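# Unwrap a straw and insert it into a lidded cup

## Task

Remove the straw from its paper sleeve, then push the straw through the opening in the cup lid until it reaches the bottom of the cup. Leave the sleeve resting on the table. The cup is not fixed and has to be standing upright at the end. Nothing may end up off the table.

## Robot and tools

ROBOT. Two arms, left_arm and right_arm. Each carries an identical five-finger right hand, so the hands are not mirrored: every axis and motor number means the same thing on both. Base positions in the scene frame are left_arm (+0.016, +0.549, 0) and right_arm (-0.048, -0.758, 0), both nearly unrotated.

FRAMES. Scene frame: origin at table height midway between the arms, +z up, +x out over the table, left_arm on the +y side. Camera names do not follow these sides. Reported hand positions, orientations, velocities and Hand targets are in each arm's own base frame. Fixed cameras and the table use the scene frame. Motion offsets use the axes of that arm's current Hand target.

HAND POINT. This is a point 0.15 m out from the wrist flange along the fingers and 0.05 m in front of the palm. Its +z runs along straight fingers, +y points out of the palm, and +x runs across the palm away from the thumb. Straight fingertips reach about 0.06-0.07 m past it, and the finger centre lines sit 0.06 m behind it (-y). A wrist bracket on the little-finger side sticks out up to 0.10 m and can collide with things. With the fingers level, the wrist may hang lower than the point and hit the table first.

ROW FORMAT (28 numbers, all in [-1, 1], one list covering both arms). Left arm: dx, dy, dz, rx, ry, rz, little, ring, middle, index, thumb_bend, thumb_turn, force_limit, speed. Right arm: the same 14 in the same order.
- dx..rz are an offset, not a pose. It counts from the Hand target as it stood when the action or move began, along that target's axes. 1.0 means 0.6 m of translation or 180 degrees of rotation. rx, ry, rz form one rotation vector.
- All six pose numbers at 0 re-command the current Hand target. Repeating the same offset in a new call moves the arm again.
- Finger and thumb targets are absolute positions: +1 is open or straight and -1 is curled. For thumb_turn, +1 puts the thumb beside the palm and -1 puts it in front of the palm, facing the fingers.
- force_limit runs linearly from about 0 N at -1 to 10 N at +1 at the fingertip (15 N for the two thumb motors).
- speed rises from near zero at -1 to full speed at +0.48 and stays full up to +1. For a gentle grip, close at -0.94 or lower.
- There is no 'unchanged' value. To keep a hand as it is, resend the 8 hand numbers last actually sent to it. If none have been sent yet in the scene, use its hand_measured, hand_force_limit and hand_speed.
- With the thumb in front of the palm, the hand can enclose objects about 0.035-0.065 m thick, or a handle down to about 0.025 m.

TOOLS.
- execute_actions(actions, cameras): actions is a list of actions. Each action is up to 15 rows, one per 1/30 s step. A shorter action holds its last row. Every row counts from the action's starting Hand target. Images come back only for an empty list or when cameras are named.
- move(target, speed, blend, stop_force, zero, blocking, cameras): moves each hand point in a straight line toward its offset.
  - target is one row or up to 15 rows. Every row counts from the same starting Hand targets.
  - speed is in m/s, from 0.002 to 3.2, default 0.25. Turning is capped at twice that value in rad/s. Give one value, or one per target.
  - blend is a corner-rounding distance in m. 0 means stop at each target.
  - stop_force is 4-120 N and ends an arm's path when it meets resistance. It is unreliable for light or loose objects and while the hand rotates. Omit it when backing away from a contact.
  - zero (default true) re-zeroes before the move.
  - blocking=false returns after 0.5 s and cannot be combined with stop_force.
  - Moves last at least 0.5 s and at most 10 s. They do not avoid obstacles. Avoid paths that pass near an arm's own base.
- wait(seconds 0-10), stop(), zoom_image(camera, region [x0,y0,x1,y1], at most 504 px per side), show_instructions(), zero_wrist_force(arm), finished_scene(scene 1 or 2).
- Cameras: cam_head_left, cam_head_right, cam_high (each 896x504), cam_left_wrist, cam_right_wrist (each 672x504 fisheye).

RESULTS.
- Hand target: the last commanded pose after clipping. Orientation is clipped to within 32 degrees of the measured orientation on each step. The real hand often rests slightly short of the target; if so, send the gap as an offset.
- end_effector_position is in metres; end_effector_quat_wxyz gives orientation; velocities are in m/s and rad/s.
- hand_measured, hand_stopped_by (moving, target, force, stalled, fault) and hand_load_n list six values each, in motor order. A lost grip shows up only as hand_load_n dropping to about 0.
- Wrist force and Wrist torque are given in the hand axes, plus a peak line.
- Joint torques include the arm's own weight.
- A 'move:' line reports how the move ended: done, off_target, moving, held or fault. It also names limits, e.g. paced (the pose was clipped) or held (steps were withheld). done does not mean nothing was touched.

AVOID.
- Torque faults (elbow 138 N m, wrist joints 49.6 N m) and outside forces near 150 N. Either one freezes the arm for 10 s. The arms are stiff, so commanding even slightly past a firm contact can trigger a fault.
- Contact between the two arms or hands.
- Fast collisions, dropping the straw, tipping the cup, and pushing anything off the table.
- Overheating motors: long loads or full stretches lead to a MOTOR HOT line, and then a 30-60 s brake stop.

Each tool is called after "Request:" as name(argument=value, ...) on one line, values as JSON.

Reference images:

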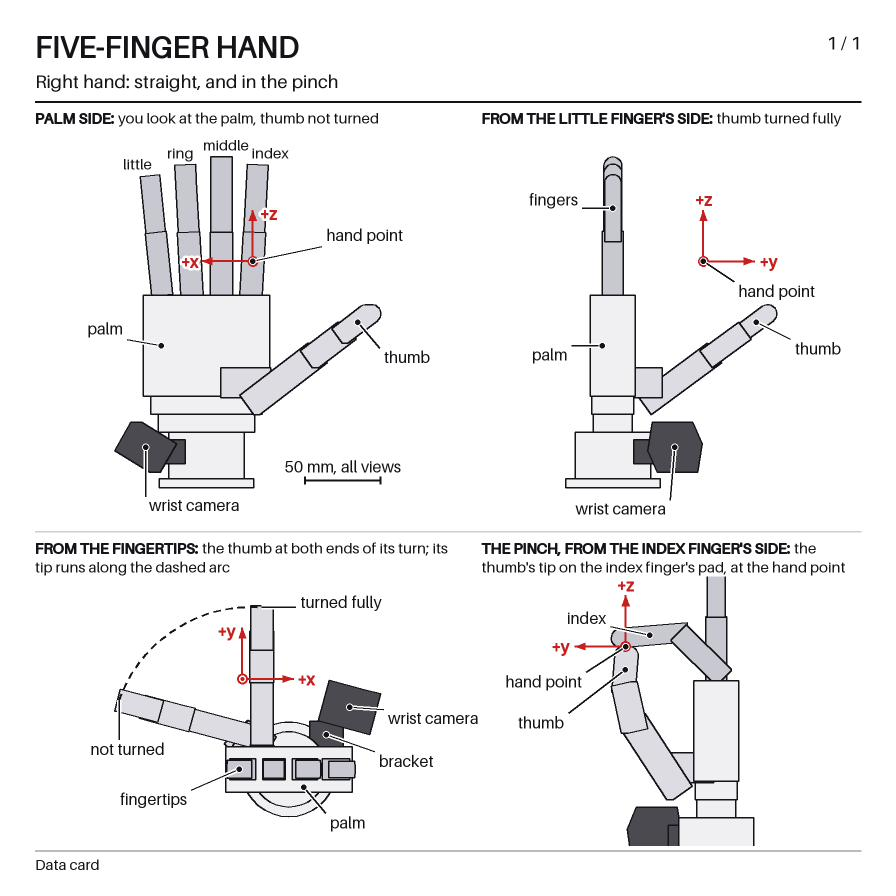

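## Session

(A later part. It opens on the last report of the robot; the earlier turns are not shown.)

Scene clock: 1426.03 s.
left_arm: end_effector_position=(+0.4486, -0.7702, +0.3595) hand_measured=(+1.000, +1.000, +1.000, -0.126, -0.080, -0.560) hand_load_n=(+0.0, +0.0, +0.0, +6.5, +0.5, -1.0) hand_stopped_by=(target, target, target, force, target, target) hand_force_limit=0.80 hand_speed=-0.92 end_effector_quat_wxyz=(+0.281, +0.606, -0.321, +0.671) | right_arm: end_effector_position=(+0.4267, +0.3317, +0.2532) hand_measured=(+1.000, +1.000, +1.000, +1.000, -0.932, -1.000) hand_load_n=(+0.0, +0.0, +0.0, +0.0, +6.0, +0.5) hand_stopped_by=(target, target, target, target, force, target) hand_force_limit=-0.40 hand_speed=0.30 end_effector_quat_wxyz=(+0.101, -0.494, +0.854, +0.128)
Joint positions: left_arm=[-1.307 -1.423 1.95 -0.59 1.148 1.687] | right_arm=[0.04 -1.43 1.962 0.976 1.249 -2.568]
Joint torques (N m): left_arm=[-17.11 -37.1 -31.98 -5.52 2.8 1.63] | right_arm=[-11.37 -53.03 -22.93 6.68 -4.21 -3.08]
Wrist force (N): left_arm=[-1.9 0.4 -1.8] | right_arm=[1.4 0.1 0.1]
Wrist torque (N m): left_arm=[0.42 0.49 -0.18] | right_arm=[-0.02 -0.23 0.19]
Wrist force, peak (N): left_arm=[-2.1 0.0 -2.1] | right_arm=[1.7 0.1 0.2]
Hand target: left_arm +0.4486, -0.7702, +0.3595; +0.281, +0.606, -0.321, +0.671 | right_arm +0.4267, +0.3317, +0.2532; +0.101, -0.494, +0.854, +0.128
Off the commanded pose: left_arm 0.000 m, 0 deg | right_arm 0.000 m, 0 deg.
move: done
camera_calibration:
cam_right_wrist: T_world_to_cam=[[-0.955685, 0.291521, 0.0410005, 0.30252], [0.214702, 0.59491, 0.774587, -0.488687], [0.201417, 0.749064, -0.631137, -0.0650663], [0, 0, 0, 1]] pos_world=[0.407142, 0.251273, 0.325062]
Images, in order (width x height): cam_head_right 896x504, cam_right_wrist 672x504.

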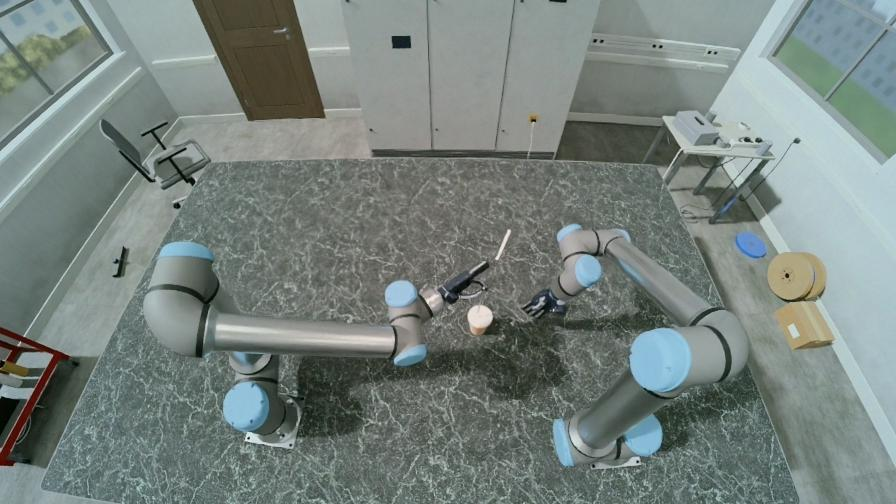

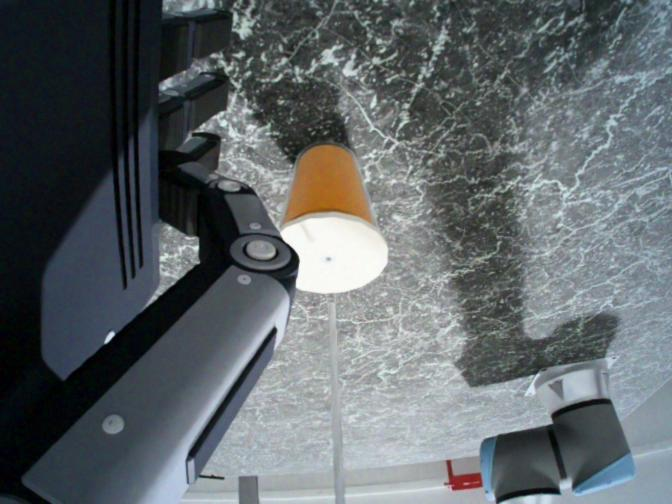

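Request:
move(target=[[-0.0415,0.0073,0.0037,0,0,0,1,1,1,-0.4,-0.08,-0.56,0.8,-0.92,0,0,0,0,0,0,1,1,1,1,-1,-1,-0.4,0.3]], speed=0.05, stop_force=4, cameras=["cam_right_wrist","cam_head_right","cam_head_left"])

Request:
zoom_image(camera="cam_right_wrist", region=[290, 220, 370, 300])

Request:
zoom_image(camera="cam_head_right", region=[460, 280, 510, 330])

Request:
zoom_image(camera="cam_head_left", region=[460, 280, 510, 330])

Scene clock: 1488.20 s.
left_arm: end_effector_position=(+0.4493, -0.7744, +0.3345) hand_measured=(+1.000, +1.000, +1.000, -0.126, -0.080, -0.560) hand_load_n=(+0.0, +0.0, +0.0, +6.5, +0.5, -1.0) hand_stopped_by=(target, target, target, force, target, target) hand_force_limit=0.80 hand_speed=-0.92 end_effector_quat_wxyz=(+0.281, +0.606, -0.321, +0.671) | right_arm: end_effector_position=(+0.4267, +0.3317, +0.2532) hand_measured=(+1.000, +1.000, +1.000, +1.000, -0.932, -1.000) hand_load_n=(+0.0, +0.0, +0.0, +0.5, +6.0, +0.5) hand_stopped_by=(target, target, target, target, force, target) hand_force_limit=-0.40 hand_speed=0.30 end_effector_quat_wxyz=(+0.101, -0.494, +0.854, +0.128)
Joint positions: left_arm=[-1.308 -1.394 1.966 -0.636 1.148 1.688] | right_arm=[0.04 -1.43 1.962 0.976 1.249 -2.568]
Joint torques (N m): left_arm=[-18.11 -37.18 -30.64 -4.99 -2.61 2.18] | right_arm=[-11.24 -53.53 -23.56 6.66 -4.24 -3.14]
Wrist force (N): left_arm=[-1.5 0.4 -1.6] | right_arm=[1.1 0.1 0.1]
Wrist torque (N m): left_arm=[0.36 0.40 -0.19] | right_arm=[-0.01 -0.19 0.17]
Wrist force, peak (N): left_arm=[-2.5 0.2 -1.6] | right_arm=[1.7 0.2 -0.1]
Hand target: left_arm +0.4493, -0.7744, +0.3345; +0.281, +0.606, -0.321, +0.671 | right_arm +0.4267, +0.3317, +0.2532; +0.101, -0.494, +0.854, +0.128
Off the commanded pose: left_arm 0.000 m, 0 deg | right_arm 0.000 m, 0 deg.
move: done
camera_calibration:
cam_right_wrist: T_world_to_cam=[[-0.955685, 0.291521, 0.0410005, 0.30252], [0.214702, 0.59491, 0.774587, -0.488687], [0.201417, 0.749064, -0.631137, -0.0650663], [0, 0, 0, 1]] pos_world=[0.407142, 0.251273, 0.325062]
Images, in order (width x height): cam_head_left 896x504, cam_head_right 896x504, cam_right_wrist 672x504.

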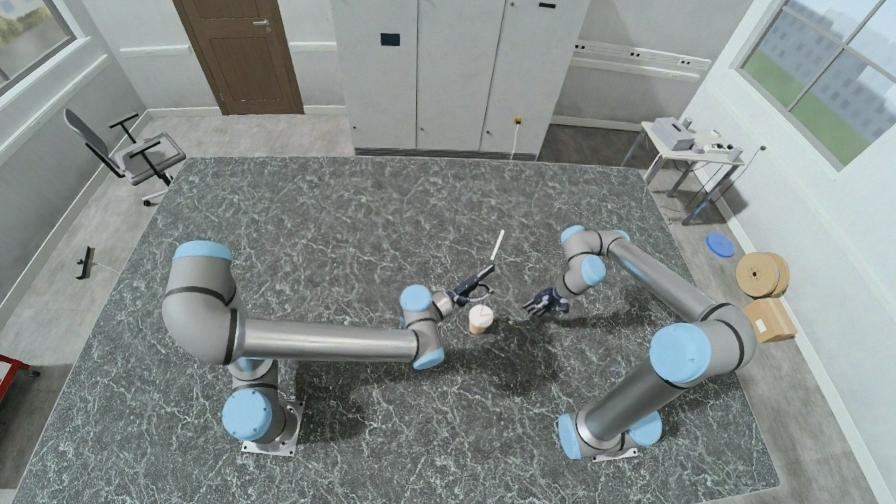

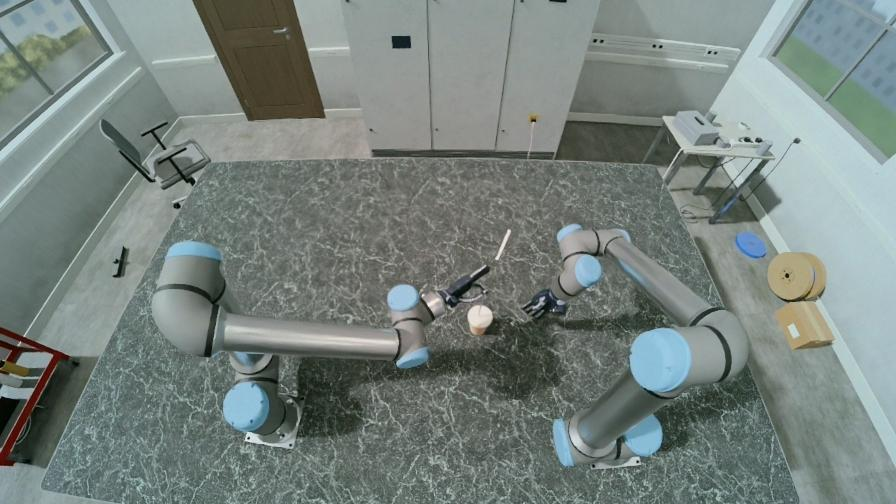

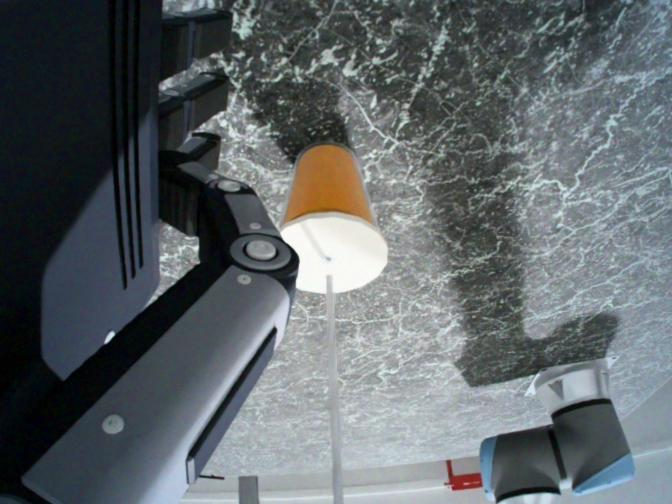

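Scaled by 6.300 from the camera's 672x504 image, which has a finer 960x720 frame.

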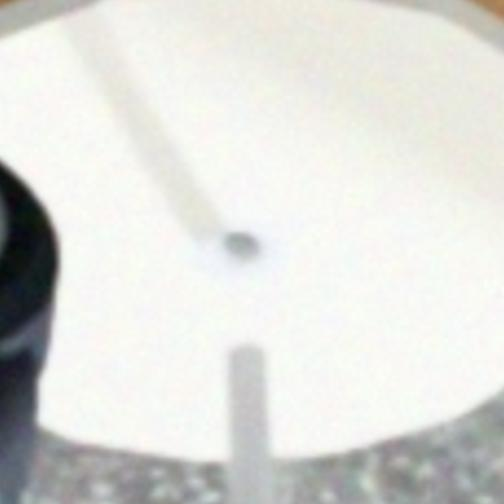

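Scaled by 10.080 from the camera's 896x504 image, which has a finer 1280x720 frame.

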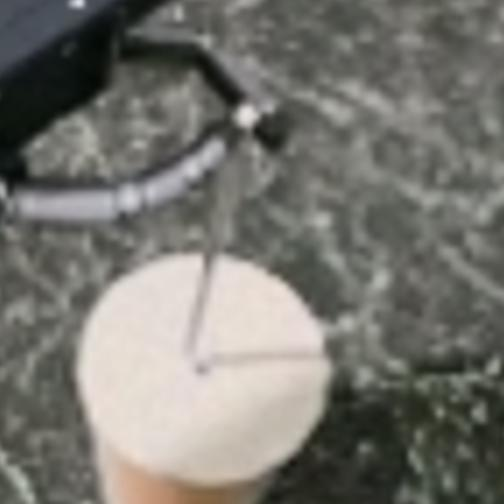

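Scaled by 10.080 from the camera's 896x504 image, which has a finer 1280x720 frame.

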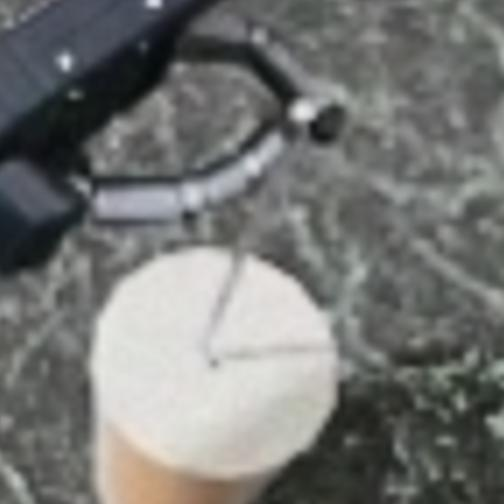

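Request:
move(target=[[-0.0129,0.0096,0.0060,0,0,0,1,1,1,-0.4,-0.08,-0.56,0.8,-0.92,0,0,0,0,0,0,1,1,1,1,-1,-1,-0.4,0.3]], speed=0.03, stop_force=4, cameras=["cam_right_wrist","cam_head_right","cam_head_left"])

Request:
zoom_image(camera="cam_right_wrist", region=[290, 220, 370, 300])

Request:
zoom_image(camera="cam_head_right", region=[460, 290, 500, 330])

Request:
zoom_image(camera="cam_head_left", region=[460, 290, 500, 330])

Scene clock: 1608.50 s.
left_arm: end_effector_position=(+0.4480, -0.7807, +0.3265) hand_measured=(+1.000, +1.000, +1.000, -0.126, -0.080, -0.560) hand_load_n=(+0.0, +0.0, +0.0, +7.0, +0.0, -1.0) hand_stopped_by=(target, target, target, force, target, target) hand_force_limit=0.80 hand_speed=-0.92 end_effector_quat_wxyz=(+0.281, +0.606, -0.321, +0.671) | right_arm: end_effector_position=(+0.4267, +0.3317, +0.2532) hand_measured=(+1.000, +1.000, +1.000, +1.000, -0.932, -1.000) hand_load_n=(+0.0, +0.0, +0.0, +0.0, +6.0, +0.5) hand_stopped_by=(target, target, target, target, force, target) hand_force_limit=-0.40 hand_speed=0.30 end_effector_quat_wxyz=(+0.101, -0.494, +0.854, +0.128)
Joint positions: left_arm=[-1.313 -1.379 1.964 -0.649 1.143 1.688] | right_arm=[0.04 -1.43 1.962 0.976 1.249 -2.568]
Joint torques (N m): left_arm=[-16.98 -40.39 -42.78 -5.1 -2.67 1.92] | right_arm=[-10.95 -53.03 -23.16 6.74 -4.18 -3]
Wrist force (N): left_arm=[-1.7 0.6 -1.8] | right_arm=[1.3 0.2 0.0]
Wrist torque (N m): left_arm=[0.39 0.45 -0.20] | right_arm=[0.00 -0.21 0.18]
Wrist force, peak (N): left_arm=[-1.8 0.6 -2.1] | right_arm=[1.6 0.1 0.0]
Hand target: left_arm +0.4480, -0.7807, +0.3265; +0.281, +0.606, -0.321, +0.671 | right_arm +0.4267, +0.3317, +0.2532; +0.101, -0.494, +0.854, +0.128
Off the commanded pose: left_arm 0.000 m, 0 deg | right_arm 0.000 m, 0 deg.
move: done
camera_calibration:
cam_right_wrist: T_world_to_cam=[[-0.955685, 0.291521, 0.0410005, 0.30252], [0.214702, 0.59491, 0.774587, -0.488687], [0.201417, 0.749064, -0.631137, -0.0650663], [0, 0, 0, 1]] pos_world=[0.407142, 0.251273, 0.325062]
Images, in order (width x height): cam_head_left 896x504, cam_head_right 896x504, cam_right_wrist 672x504.

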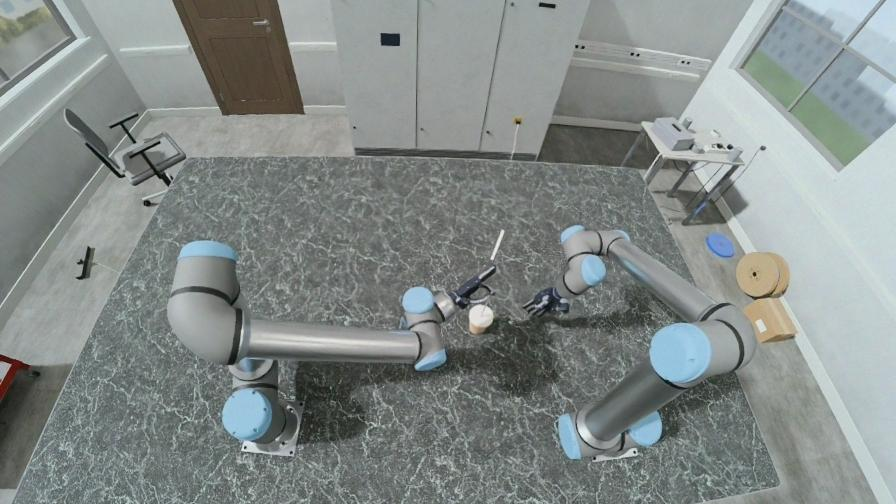

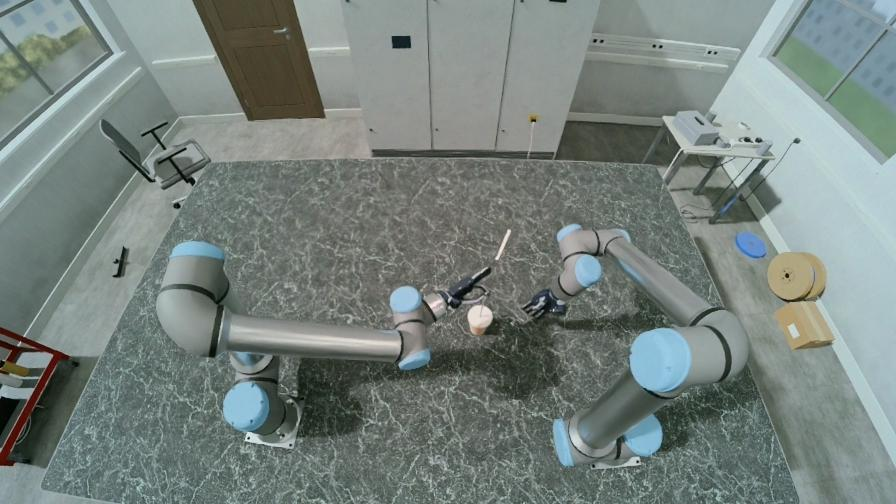

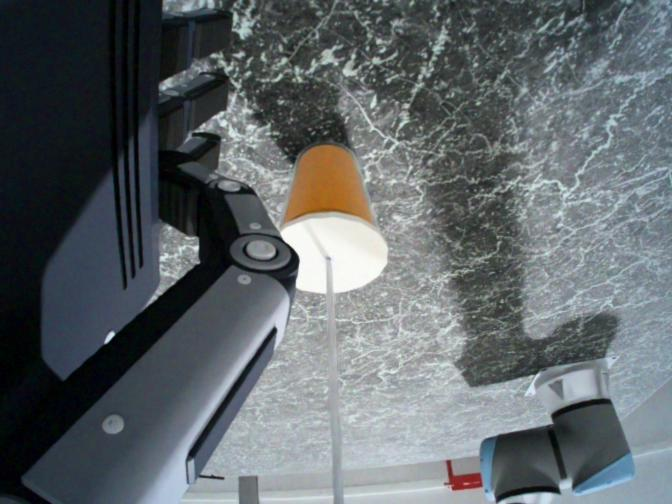

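Scaled by 6.300 from the camera's 672x504 image, which has a finer 960x720 frame.

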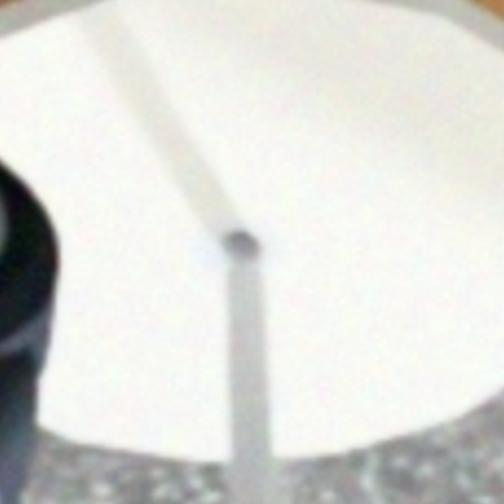

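Scaled by 12.600 from the camera's 896x504 image, which has a finer 1280x720 frame.

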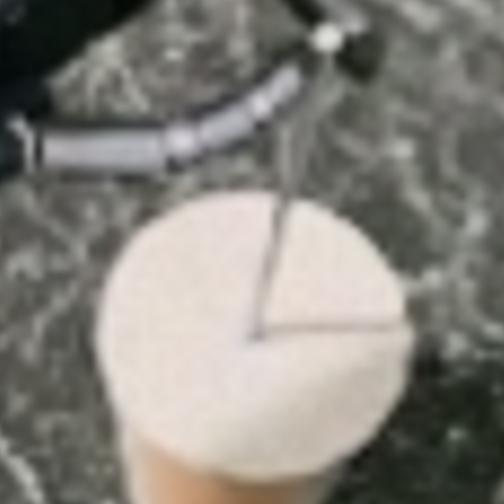

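Scaled by 12.600 from the camera's 896x504 image, which has a finer 1280x720 frame.

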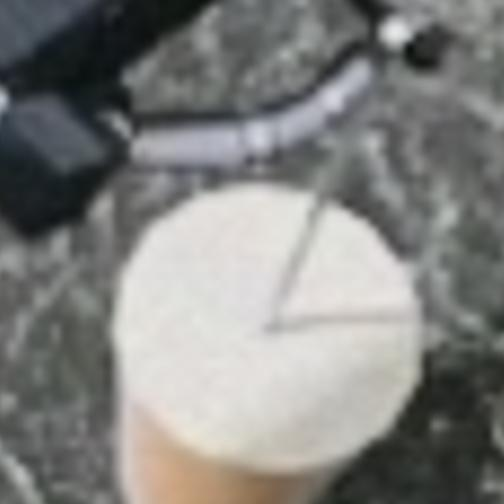

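Request:
move(target=[[-0.0199,0.0018,-0.0012,0,0,0,1,1,1,-0.4,-0.08,-0.56,0.8,-0.92,0,0,0,0,0,0,1,1,1,1,-1,-1,-0.4,0.3]], speed=0.02, stop_force=4, cameras=["cam_right_wrist","cam_head_right"])

Request:
zoom_image(camera="cam_right_wrist", region=[290, 220, 370, 300])

Request:
zoom_image(camera="cam_head_right", region=[460, 290, 500, 330])

Scene clock: 1689.70 s.
left_arm: end_effector_position=(+0.4480, -0.7807, +0.3225) hand_measured=(+1.000, +1.000, +1.000, -0.126, -0.080, -0.560) hand_load_n=(+0.0, +0.0, +0.0, +6.5, +0.0, -1.0) hand_stopped_by=(target, target, target, force, target, target) hand_force_limit=0.80 hand_speed=-0.92 end_effector_quat_wxyz=(+0.281, +0.606, -0.321, +0.671) | right_arm: end_effector_position=(+0.4267, +0.3317, +0.2532) hand_measured=(+1.000, +1.000, +1.000, +1.000, -0.932, -1.000) hand_load_n=(+0.0, +0.0, +0.0, +0.0, +6.0, +0.5) hand_stopped_by=(target, target, target, target, force, target) hand_force_limit=-0.40 hand_speed=0.30 end_effector_quat_wxyz=(+0.101, -0.494, +0.854, +0.128)
Joint positions: left_arm=[-1.313 -1.375 1.968 -0.657 1.143 1.688] | right_arm=[0.04 -1.43 1.962 0.976 1.249 -2.568]
Joint torques (N m): left_arm=[-13.06 -65.2 -42.9 0.23 -2.56 1.44] | right_arm=[-10.77 -52.98 -23.94 6.62 -4.21 -3.03]
Wrist force (N): left_arm=[-1.4 0.4 -1.9] | right_arm=[1.3 0.3 0.0]
Wrist torque (N m): left_arm=[0.36 0.45 -0.19] | right_arm=[0.02 -0.21 0.19]
Wrist force, peak (N): left_arm=[3.9 -0.3 -1.6] | right_arm=[1.7 -0.1 0.1]
Hand target: left_arm +0.4480, -0.7807, +0.3225; +0.281, +0.606, -0.321, +0.671 (not the last commanded pose) | right_arm +0.4267, +0.3317, +0.2532; +0.101, -0.494, +0.854, +0.128
Off the commanded pose: left_arm 0.008 m, 0 deg | right_arm 0.000 m, 0 deg.
move: contact (left_arm)
camera_calibration:
cam_right_wrist: T_world_to_cam=[[-0.955685, 0.291521, 0.0410005, 0.30252], [0.214702, 0.59491, 0.774587, -0.488687], [0.201417, 0.749064, -0.631137, -0.0650663], [0, 0, 0, 1]] pos_world=[0.407142, 0.251273, 0.325062]
Images, in order (width x height): cam_head_right 896x504, cam_right_wrist 672x504.

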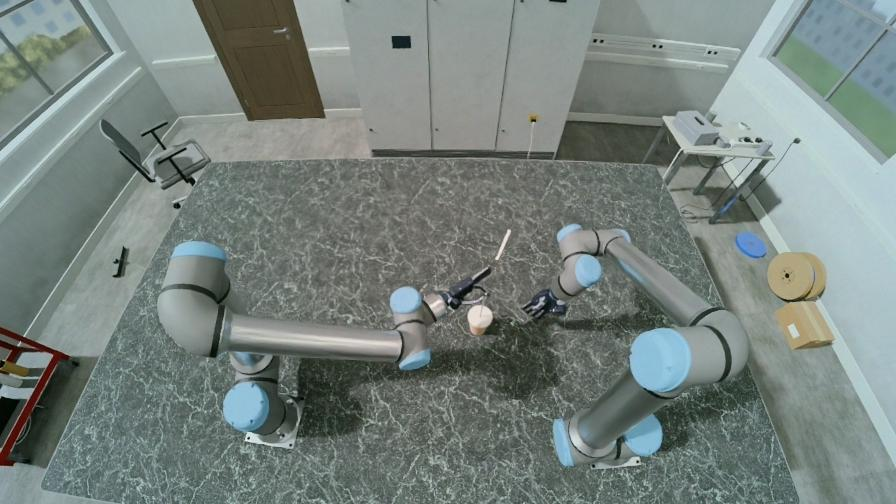

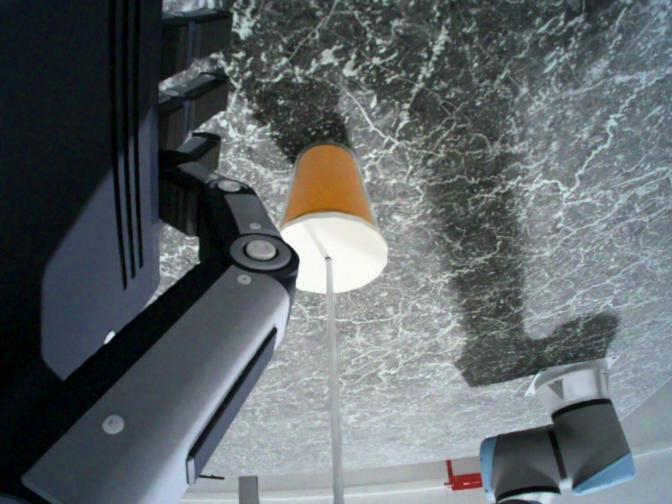

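Scaled by 6.300 from the camera's 672x504 image, which has a finer 960x720 frame.

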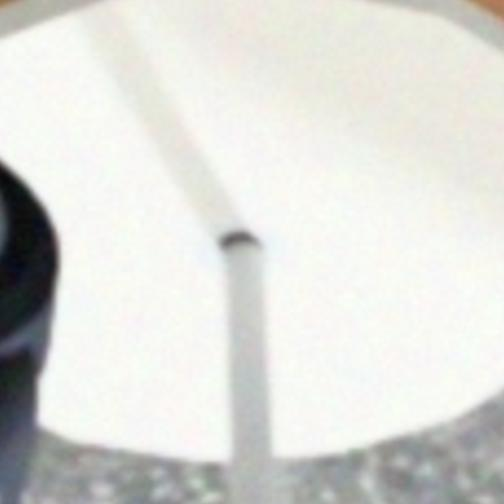

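Scaled by 12.600 from the camera's 896x504 image, which has a finer 1280x720 frame.

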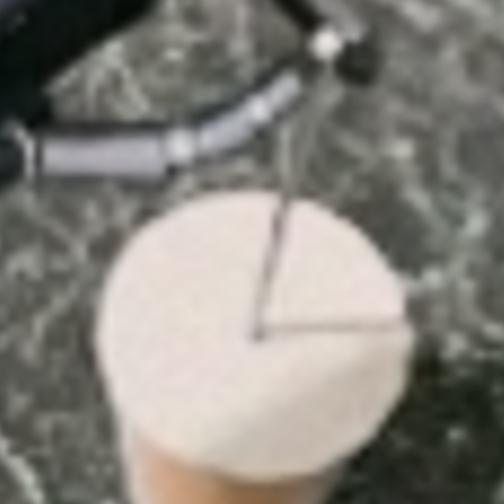

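Request:
move(target=[[0.0050,0.0015,0.0027,0,0,0,1,1,1,-0.4,-0.08,-0.56,0.8,-0.92,0,0,0,0,0,0,1,1,1,1,-1,-1,-0.4,0.3]], speed=0.02)

Request:
move(target=[[-0.0166,0.0015,-0.0010,0,0,0,1,1,1,-0.4,-0.08,-0.56,0.8,-0.92,0,0,0,0,0,0,1,1,1,1,-1,-1,-0.4,0.3]], speed=0.02, stop_force=4, cameras=["cam_right_wrist","cam_head_right"])

Request:
zoom_image(camera="cam_right_wrist", region=[290, 220, 370, 300])

Scene clock: 1723.40 s.
left_arm: end_effector_position=(+0.4481, -0.7825, +0.3254) hand_measured=(+1.000, +1.000, +1.000, -0.126, -0.080, -0.560) hand_load_n=(+0.0, +0.0, +0.0, +6.5, +0.0, -1.0) hand_stopped_by=(target, target, target, force, target, target) hand_force_limit=0.80 hand_speed=-0.92 end_effector_quat_wxyz=(+0.281, +0.606, -0.321, +0.671) | right_arm: end_effector_position=(+0.4267, +0.3317, +0.2532) hand_measured=(+1.000, +1.000, +1.000, +1.000, -0.932, -1.000) hand_load_n=(+0.0, +0.0, +0.0, +0.0, +6.0, +0.5) hand_stopped_by=(target, target, target, target, force, target) hand_force_limit=-0.40 hand_speed=0.30 end_effector_quat_wxyz=(+0.101, -0.494, +0.854, +0.128)
Joint positions: left_arm=[-1.313 -1.376 1.962 -0.651 1.142 1.688] | right_arm=[0.04 -1.43 1.962 0.976 1.249 -2.568]
Joint torques (N m): left_arm=[-17.41 -65.88 -42.63 0.09 -2.79 2.14] | right_arm=[-10.32 -52.02 -23.83 6.43 -4.11 -2.99]
Wrist force (N): left_arm=[-1.6 0.5 -1.8] | right_arm=[1.4 -0.2 0.1]
Wrist torque (N m): left_arm=[0.36 0.42 -0.19] | right_arm=[-0.06 -0.23 0.18]
Wrist force, peak (N): left_arm=[-1.3 0.5 -2.4] | right_arm=[1.7 0.1 -0.1]
Hand target: left_arm +0.4480, -0.7826, +0.3255; +0.281, +0.606, -0.321, +0.671 | right_arm +0.4267, +0.3317, +0.2532; +0.101, -0.494, +0.854, +0.128
Off the commanded pose: left_arm 0.000 m, 0 deg | right_arm 0.000 m, 0 deg.
move: done

Scene clock: 1725.17 s.
left_arm: end_effector_position=(+0.4480, -0.7826, +0.3167) hand_measured=(+1.000, +1.000, +1.000, -0.126, -0.080, -0.560) hand_load_n=(+0.0, +0.0, +0.0, +6.5, +0.0, -1.0) hand_stopped_by=(target, target, target, force, target, target) hand_force_limit=0.80 hand_speed=-0.92 end_effector_quat_wxyz=(+0.281, +0.606, -0.321, +0.671) | right_arm: end_effector_position=(+0.4267, +0.3317, +0.2532) hand_measured=(+1.000, +1.000, +1.000, +1.000, -0.932, -1.000) hand_load_n=(+0.0, +0.0, +0.0, +0.0, +6.0, +0.5) hand_stopped_by=(target, target, target, target, force, target) hand_force_limit=-0.40 hand_speed=0.30 end_effector_quat_wxyz=(+0.101, -0.494, +0.854, +0.128)
Joint positions: left_arm=[-1.313 -1.367 1.97 -0.667 1.142 1.688] | right_arm=[0.04 -1.43 1.962 0.976 1.249 -2.568]
Joint torques (N m): left_arm=[-16.05 -63.88 -42.14 -0.37 -2.84 1.01] | right_arm=[-10.23 -52.01 -23.69 6.67 -4.23 -2.97]
Wrist force (N): left_arm=[-2.3 0.1 -2.2] | right_arm=[1.3 0.0 0.1]
Wrist torque (N m): left_arm=[0.32 0.48 -0.20] | right_arm=[-0.03 -0.21 0.18]
Wrist force, peak (N): left_arm=[2.9 0.0 -1.6] | right_arm=[1.7 0.1 0.3]
Hand target: left_arm +0.4480, -0.7826, +0.3167; +0.281, +0.606, -0.321, +0.671 (not the last commanded pose) | right_arm +0.4267, +0.3317, +0.2532; +0.101, -0.494, +0.854, +0.128
Off the commanded pose: left_arm 0.001 m, 0 deg | right_arm 0.000 m, 0 deg.
move: contact (left_arm)
camera_calibration:
cam_right_wrist: T_world_to_cam=[[-0.955685, 0.291521, 0.0410005, 0.30252], [0.214702, 0.59491, 0.774587, -0.488687], [0.201417, 0.749064, -0.631137, -0.0650663], [0, 0, 0, 1]] pos_world=[0.407142, 0.251273, 0.325062]
Images, in order (width x height): cam_head_right 896x504, cam_right_wrist 672x504.

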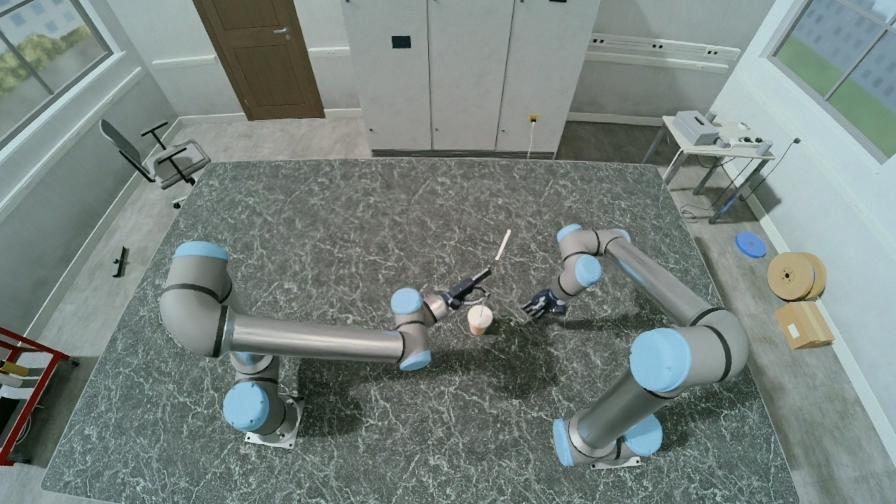

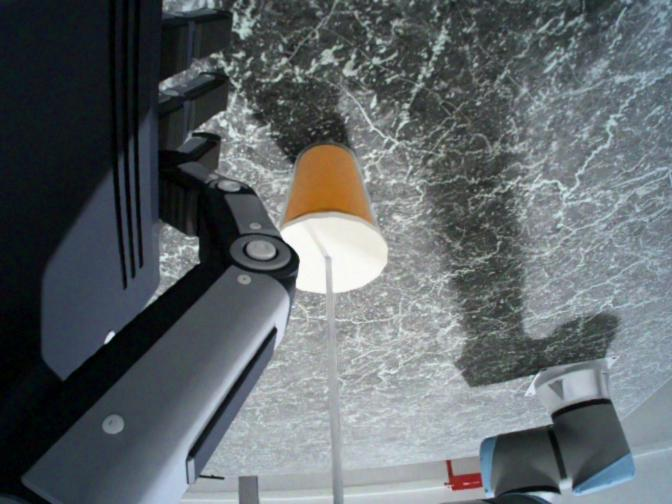

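Scaled by 6.300 from the camera's 672x504 image, which has a finer 960x720 frame.

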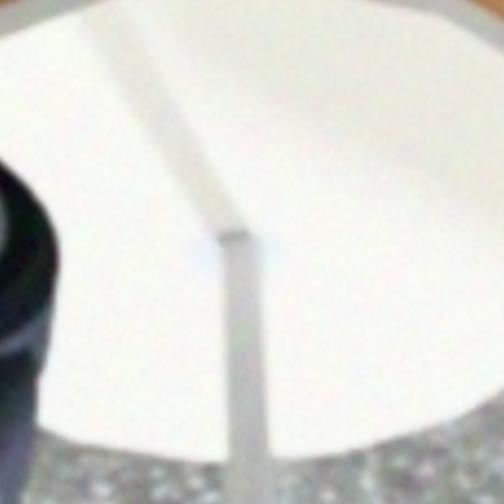

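Request:
move(target=[[0,0.0006,0.0008,0,0,0,1,1,1,-0.4,-0.08,-0.56,0.8,-0.92,0,0,0,0,0,0,1,1,1,1,-1,-1,-0.4,0.3],[-0.0248,0.0029,-0.0007,0,0,0,1,1,1,-0.4,-0.08,-0.56,0.8,-0.92,0,0,0,0,0,0,1,1,1,1,-1,-1,-0.4,0.3]], speed=0.02, stop_force=5, cameras=["cam_right_wrist","cam_head_right"])

Request:
zoom_image(camera="cam_right_wrist", region=[290, 220, 370, 300])

Request:
zoom_image(camera="cam_head_right", region=[460, 290, 500, 330])

Scene clock: 1758.17 s.
left_arm: end_effector_position=(+0.4481, -0.7830, +0.3163) hand_measured=(+1.000, +1.000, +1.000, -0.126, -0.080, -0.560) hand_load_n=(+0.0, +0.0, +0.0, +6.5, +0.0, -0.5) hand_stopped_by=(target, target, target, force, target, target) hand_force_limit=0.80 hand_speed=-0.92 end_effector_quat_wxyz=(+0.281, +0.606, -0.321, +0.671) | right_arm: end_effector_position=(+0.4267, +0.3317, +0.2532) hand_measured=(+1.000, +1.000, +1.000, +1.000, -0.932, -1.000) hand_load_n=(+0.0, +0.0, +0.0, +0.0, +6.0, +0.5) hand_stopped_by=(target, target, target, target, force, target) hand_force_limit=-0.40 hand_speed=0.30 end_effector_quat_wxyz=(+0.101, -0.494, +0.854, +0.128)
Joint positions: left_arm=[-1.314 -1.366 1.969 -0.668 1.142 1.688] | right_arm=[0.04 -1.43 1.962 0.976 1.249 -2.568]
Joint torques (N m): left_arm=[2.27 -67.92 -44.07 -0.69 0.69 1.24] | right_arm=[-10.1 -52.09 -23.64 6.65 -4.19 -2.91]
Wrist force (N): left_arm=[-3.6 0.4 -2.0] | right_arm=[1.4 0.1 -0.1]
Wrist torque (N m): left_arm=[0.33 0.40 -0.19] | right_arm=[0.00 -0.22 0.19]
Wrist force, peak (N): left_arm=[-4.0 0.3 -2.4] | right_arm=[1.7 0.0 0.0]
Hand target: left_arm +0.4481, -0.7830, +0.3163; +0.281, +0.606, -0.321, +0.671 (not the last commanded pose) | right_arm +0.4267, +0.3317, +0.2532; +0.101, -0.494, +0.854, +0.128
Off the commanded pose: left_arm 0.015 m, 0 deg | right_arm 0.000 m, 0 deg.
move: contact (left_arm); path passed 0 of 2 targets
camera_calibration:
cam_right_wrist: T_world_to_cam=[[-0.955685, 0.291521, 0.0410005, 0.30252], [0.214702, 0.59491, 0.774587, -0.488687], [0.201417, 0.749064, -0.631137, -0.0650663], [0, 0, 0, 1]] pos_world=[0.407142, 0.251273, 0.325062]
Images, in order (width x height): cam_head_right 896x504, cam_right_wrist 672x504.

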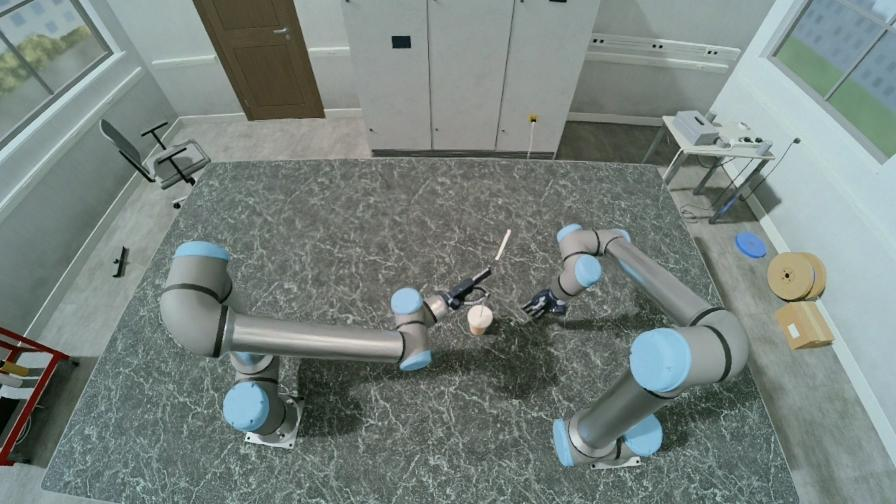

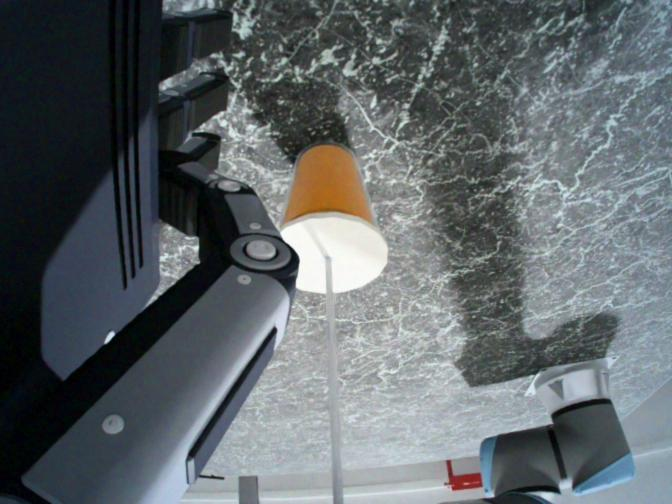

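Scaled by 6.300 from the camera's 672x504 image, which has a finer 960x720 frame.

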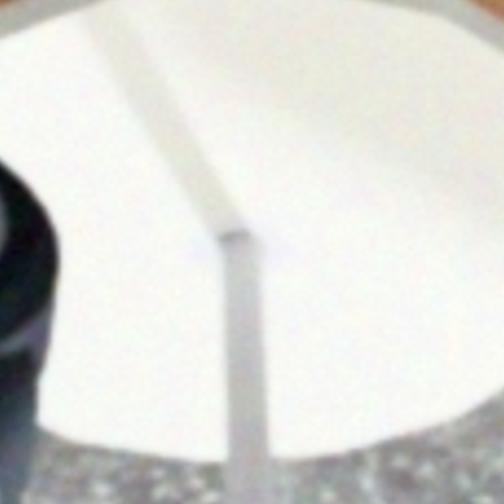

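Scaled by 12.600 from the camera's 896x504 image, which has a finer 1280x720 frame.

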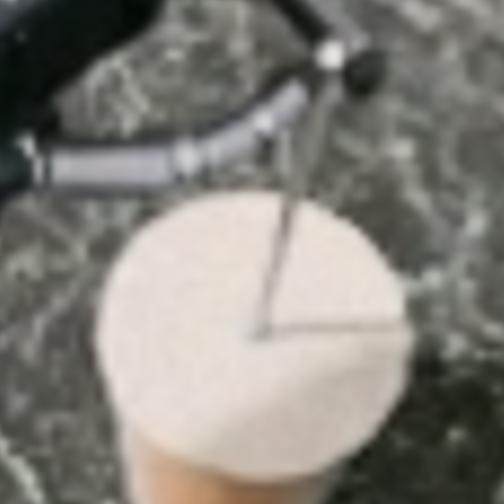

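Request:
move(target=[[-0.0331,0.0030,-0.0020,0,0,0,1,1,1,-0.4,-0.08,-0.56,0.8,-0.92,0,0,0,0,0,0,1,1,1,1,-1,-1,-0.4,0.3]], speed=0.02, stop_force=8, cameras=["cam_right_wrist","cam_head_right"])

Request:
zoom_image(camera="cam_right_wrist", region=[290, 220, 370, 300])

Request:
zoom_image(camera="cam_head_right", region=[460, 290, 500, 330])

Scene clock: 1786.77 s.
left_arm: end_effector_position=(+0.4481, -0.7830, +0.2963) hand_measured=(+1.000, +1.000, +1.000, -0.126, -0.080, -0.560) hand_load_n=(+0.0, +0.0, +0.0, +6.5, +0.0, -2.0) hand_stopped_by=(target, target, target, force, target, target) hand_force_limit=0.80 hand_speed=-0.92 end_effector_quat_wxyz=(+0.281, +0.606, -0.321, +0.671) | right_arm: end_effector_position=(+0.4267, +0.3317, +0.2532) hand_measured=(+1.000, +1.000, +1.000, +1.000, -0.932, -1.000) hand_load_n=(+0.0, +0.5, +0.0, -0.5, +6.0, +0.5) hand_stopped_by=(target, target, target, target, force, target) hand_force_limit=-0.40 hand_speed=0.30 end_effector_quat_wxyz=(+0.101, -0.494, +0.854, +0.128)
Joint positions: left_arm=[-1.314 -1.345 1.986 -0.705 1.142 1.688] | right_arm=[0.04 -1.43 1.962 0.976 1.249 -2.568]
Joint torques (N m): left_arm=[5.06 -36.22 -26.49 -3.55 -1.07 -0.25] | right_arm=[-9.52 -52.33 -23.91 6.55 -4.17 -2.81]
Wrist force (N): left_arm=[1.9 -0.2 -1.4] | right_arm=[1.3 -0.1 -0.1]
Wrist torque (N m): left_arm=[0.30 0.57 -0.17] | right_arm=[-0.03 -0.22 0.18]
Wrist force, peak (N): left_arm=[-4.5 0.8 -2.2] | right_arm=[1.7 0.2 0.0]
Hand target: left_arm +0.4481, -0.7830, +0.2963; +0.281, +0.606, -0.321, +0.671 | right_arm +0.4267, +0.3317, +0.2532; +0.101, -0.494, +0.854, +0.128
Off the commanded pose: left_arm 0.000 m, 0 deg | right_arm 0.000 m, 0 deg.
move: done
camera_calibration:
cam_right_wrist: T_world_to_cam=[[-0.955685, 0.291521, 0.0410005, 0.30252], [0.214702, 0.59491, 0.774587, -0.488687], [0.201417, 0.749064, -0.631137, -0.0650663], [0, 0, 0, 1]] pos_world=[0.407142, 0.251273, 0.325062]
Images, in order (width x height): cam_head_right 896x504, cam_right_wrist 672x504.

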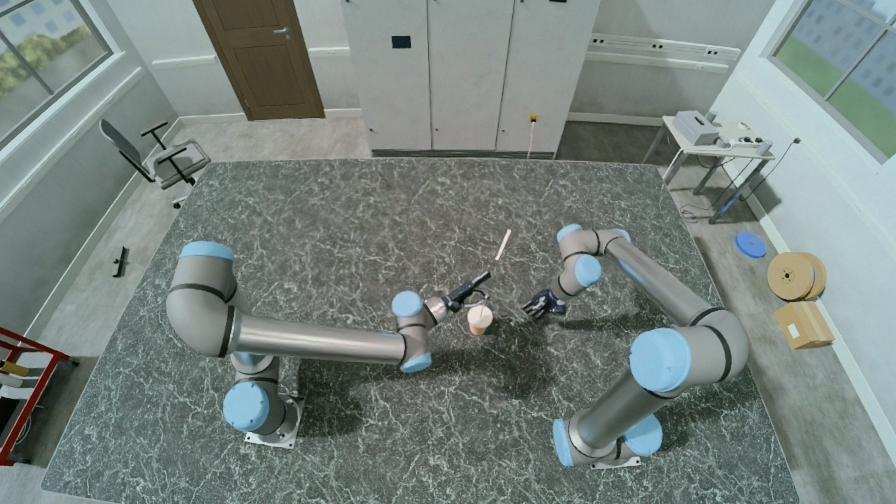

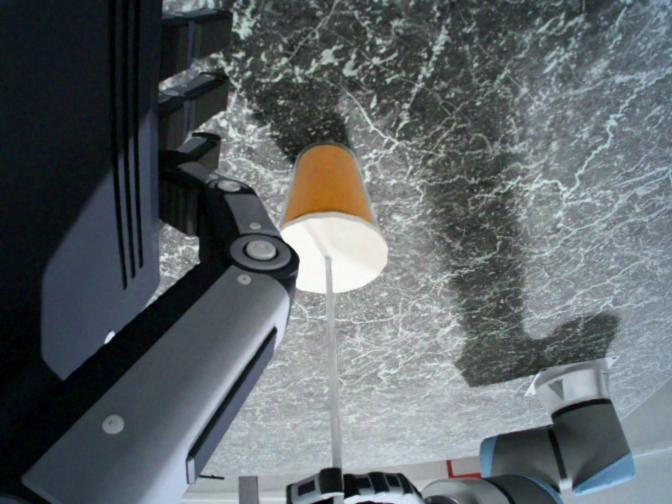

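Scaled by 6.300 from the camera's 672x504 image, which has a finer 960x720 frame.

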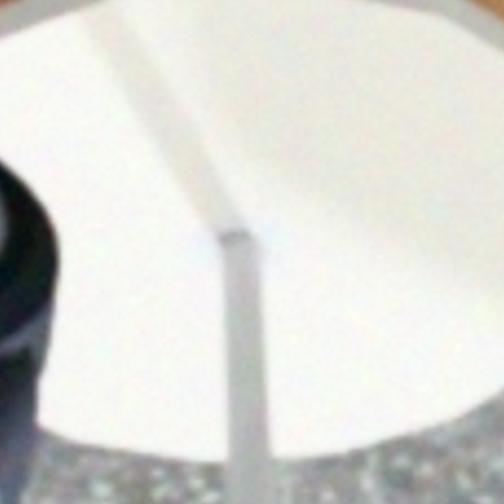

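Scaled by 12.600 from the camera's 896x504 image, which has a finer 1280x720 frame.

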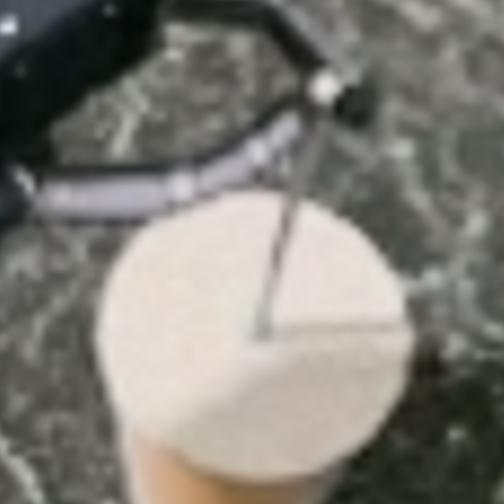

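Request:
move(target=[[-0.1391,0.0126,-0.0083,0,0,0,1,1,1,-0.4,-0.08,-0.56,0.8,-0.92,0,0,0,0,0,0,1,1,1,1,-1,-1,-0.4,0.3]], speed=0.04, stop_force=8, cameras=["cam_right_wrist","cam_head_right","cam_left_wrist"])

Request:
zoom_image(camera="cam_head_right", region=[450, 280, 510, 340])

Scene clock: 1808.47 s.
left_arm: end_effector_position=(+0.4480, -0.7829, +0.2124) hand_measured=(+1.000, +1.000, +1.000, -0.126, -0.080, -0.560) hand_load_n=(+0.0, +0.0, +0.0, +1.0, -0.5, +0.0) hand_stopped_by=(target, target, target, force, target, target) hand_force_limit=0.80 hand_speed=-0.92 end_effector_quat_wxyz=(+0.281, +0.606, -0.321, +0.671) | right_arm: end_effector_position=(+0.4267, +0.3317, +0.2532) hand_measured=(+1.000, +1.000, +1.000, +1.000, -0.932, -1.000) hand_load_n=(+0.0, +0.0, +0.0, +0.0, +5.5, +0.5) hand_stopped_by=(target, target, target, target, force, target) hand_force_limit=-0.40 hand_speed=0.30 end_effector_quat_wxyz=(+0.101, -0.494, +0.854, +0.128)
Joint positions: left_arm=[-1.314 -1.245 2.043 -0.862 1.142 1.688] | right_arm=[0.04 -1.43 1.962 0.976 1.249 -2.568]
Joint torques (N m): left_arm=[-15.79 -43.35 -24.72 -4.98 -1.61 1.85] | right_arm=[-10.57 -51.16 -24.1 6.39 -4.25 -2.73]
Wrist force (N): left_arm=[-0.8 0.0 -1.7] | right_arm=[1.5 0.1 -0.1]
Wrist torque (N m): left_arm=[0.41 0.45 -0.17] | right_arm=[0.00 -0.24 0.20]
Wrist force, peak (N): left_arm=[4.5 0.1 -1.4] | right_arm=[1.7 -0.1 -0.3]
Hand target: left_arm +0.4480, -0.7829, +0.2124; +0.281, +0.606, -0.321, +0.671 | right_arm +0.4267, +0.3317, +0.2532; +0.101, -0.494, +0.854, +0.128
Off the commanded pose: left_arm 0.000 m, 0 deg | right_arm 0.000 m, 0 deg.
move: done
camera_calibration:
cam_left_wrist: T_world_to_cam=[[-0.768461, -0.623642, 0.14331, -0.173767], [-0.40866, 0.305963, -0.859874, 0.598219], [0.492407, -0.719345, -0.489978, -0.565096], [0, 0, 0, 1]] pos_world=[0.389193, -0.6979, 0.262411]
cam_right_wrist: T_world_to_cam=[[-0.955685, 0.291521, 0.0410005, 0.30252], [0.214702, 0.59491, 0.774587, -0.488687], [0.201417, 0.749064, -0.631137, -0.0650663], [0, 0, 0, 1]] pos_world=[0.407142, 0.251273, 0.325062]
Images, in order (width x height): cam_head_right 896x504, cam_left_wrist 672x504, cam_right_wrist 672x504.

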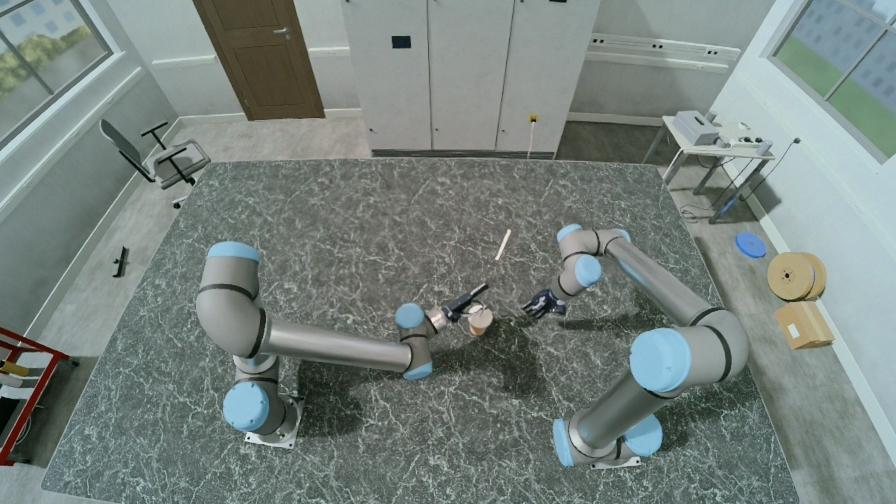

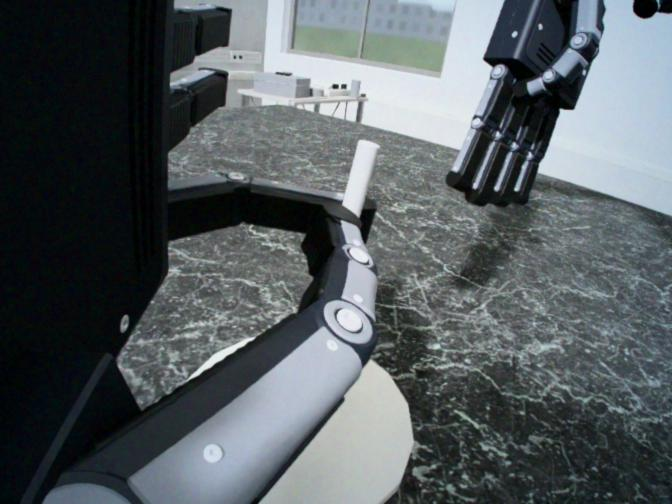

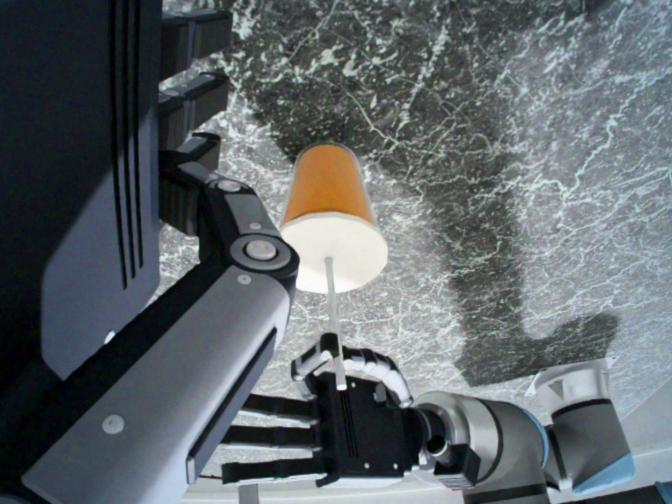

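Scaled by 8.400 from the camera's 896x504 image, which has a finer 1280x720 frame.

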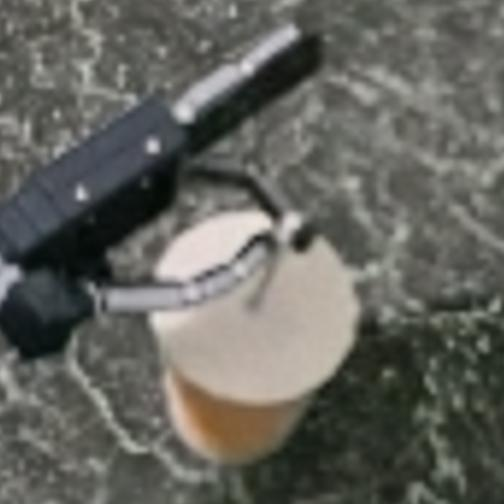

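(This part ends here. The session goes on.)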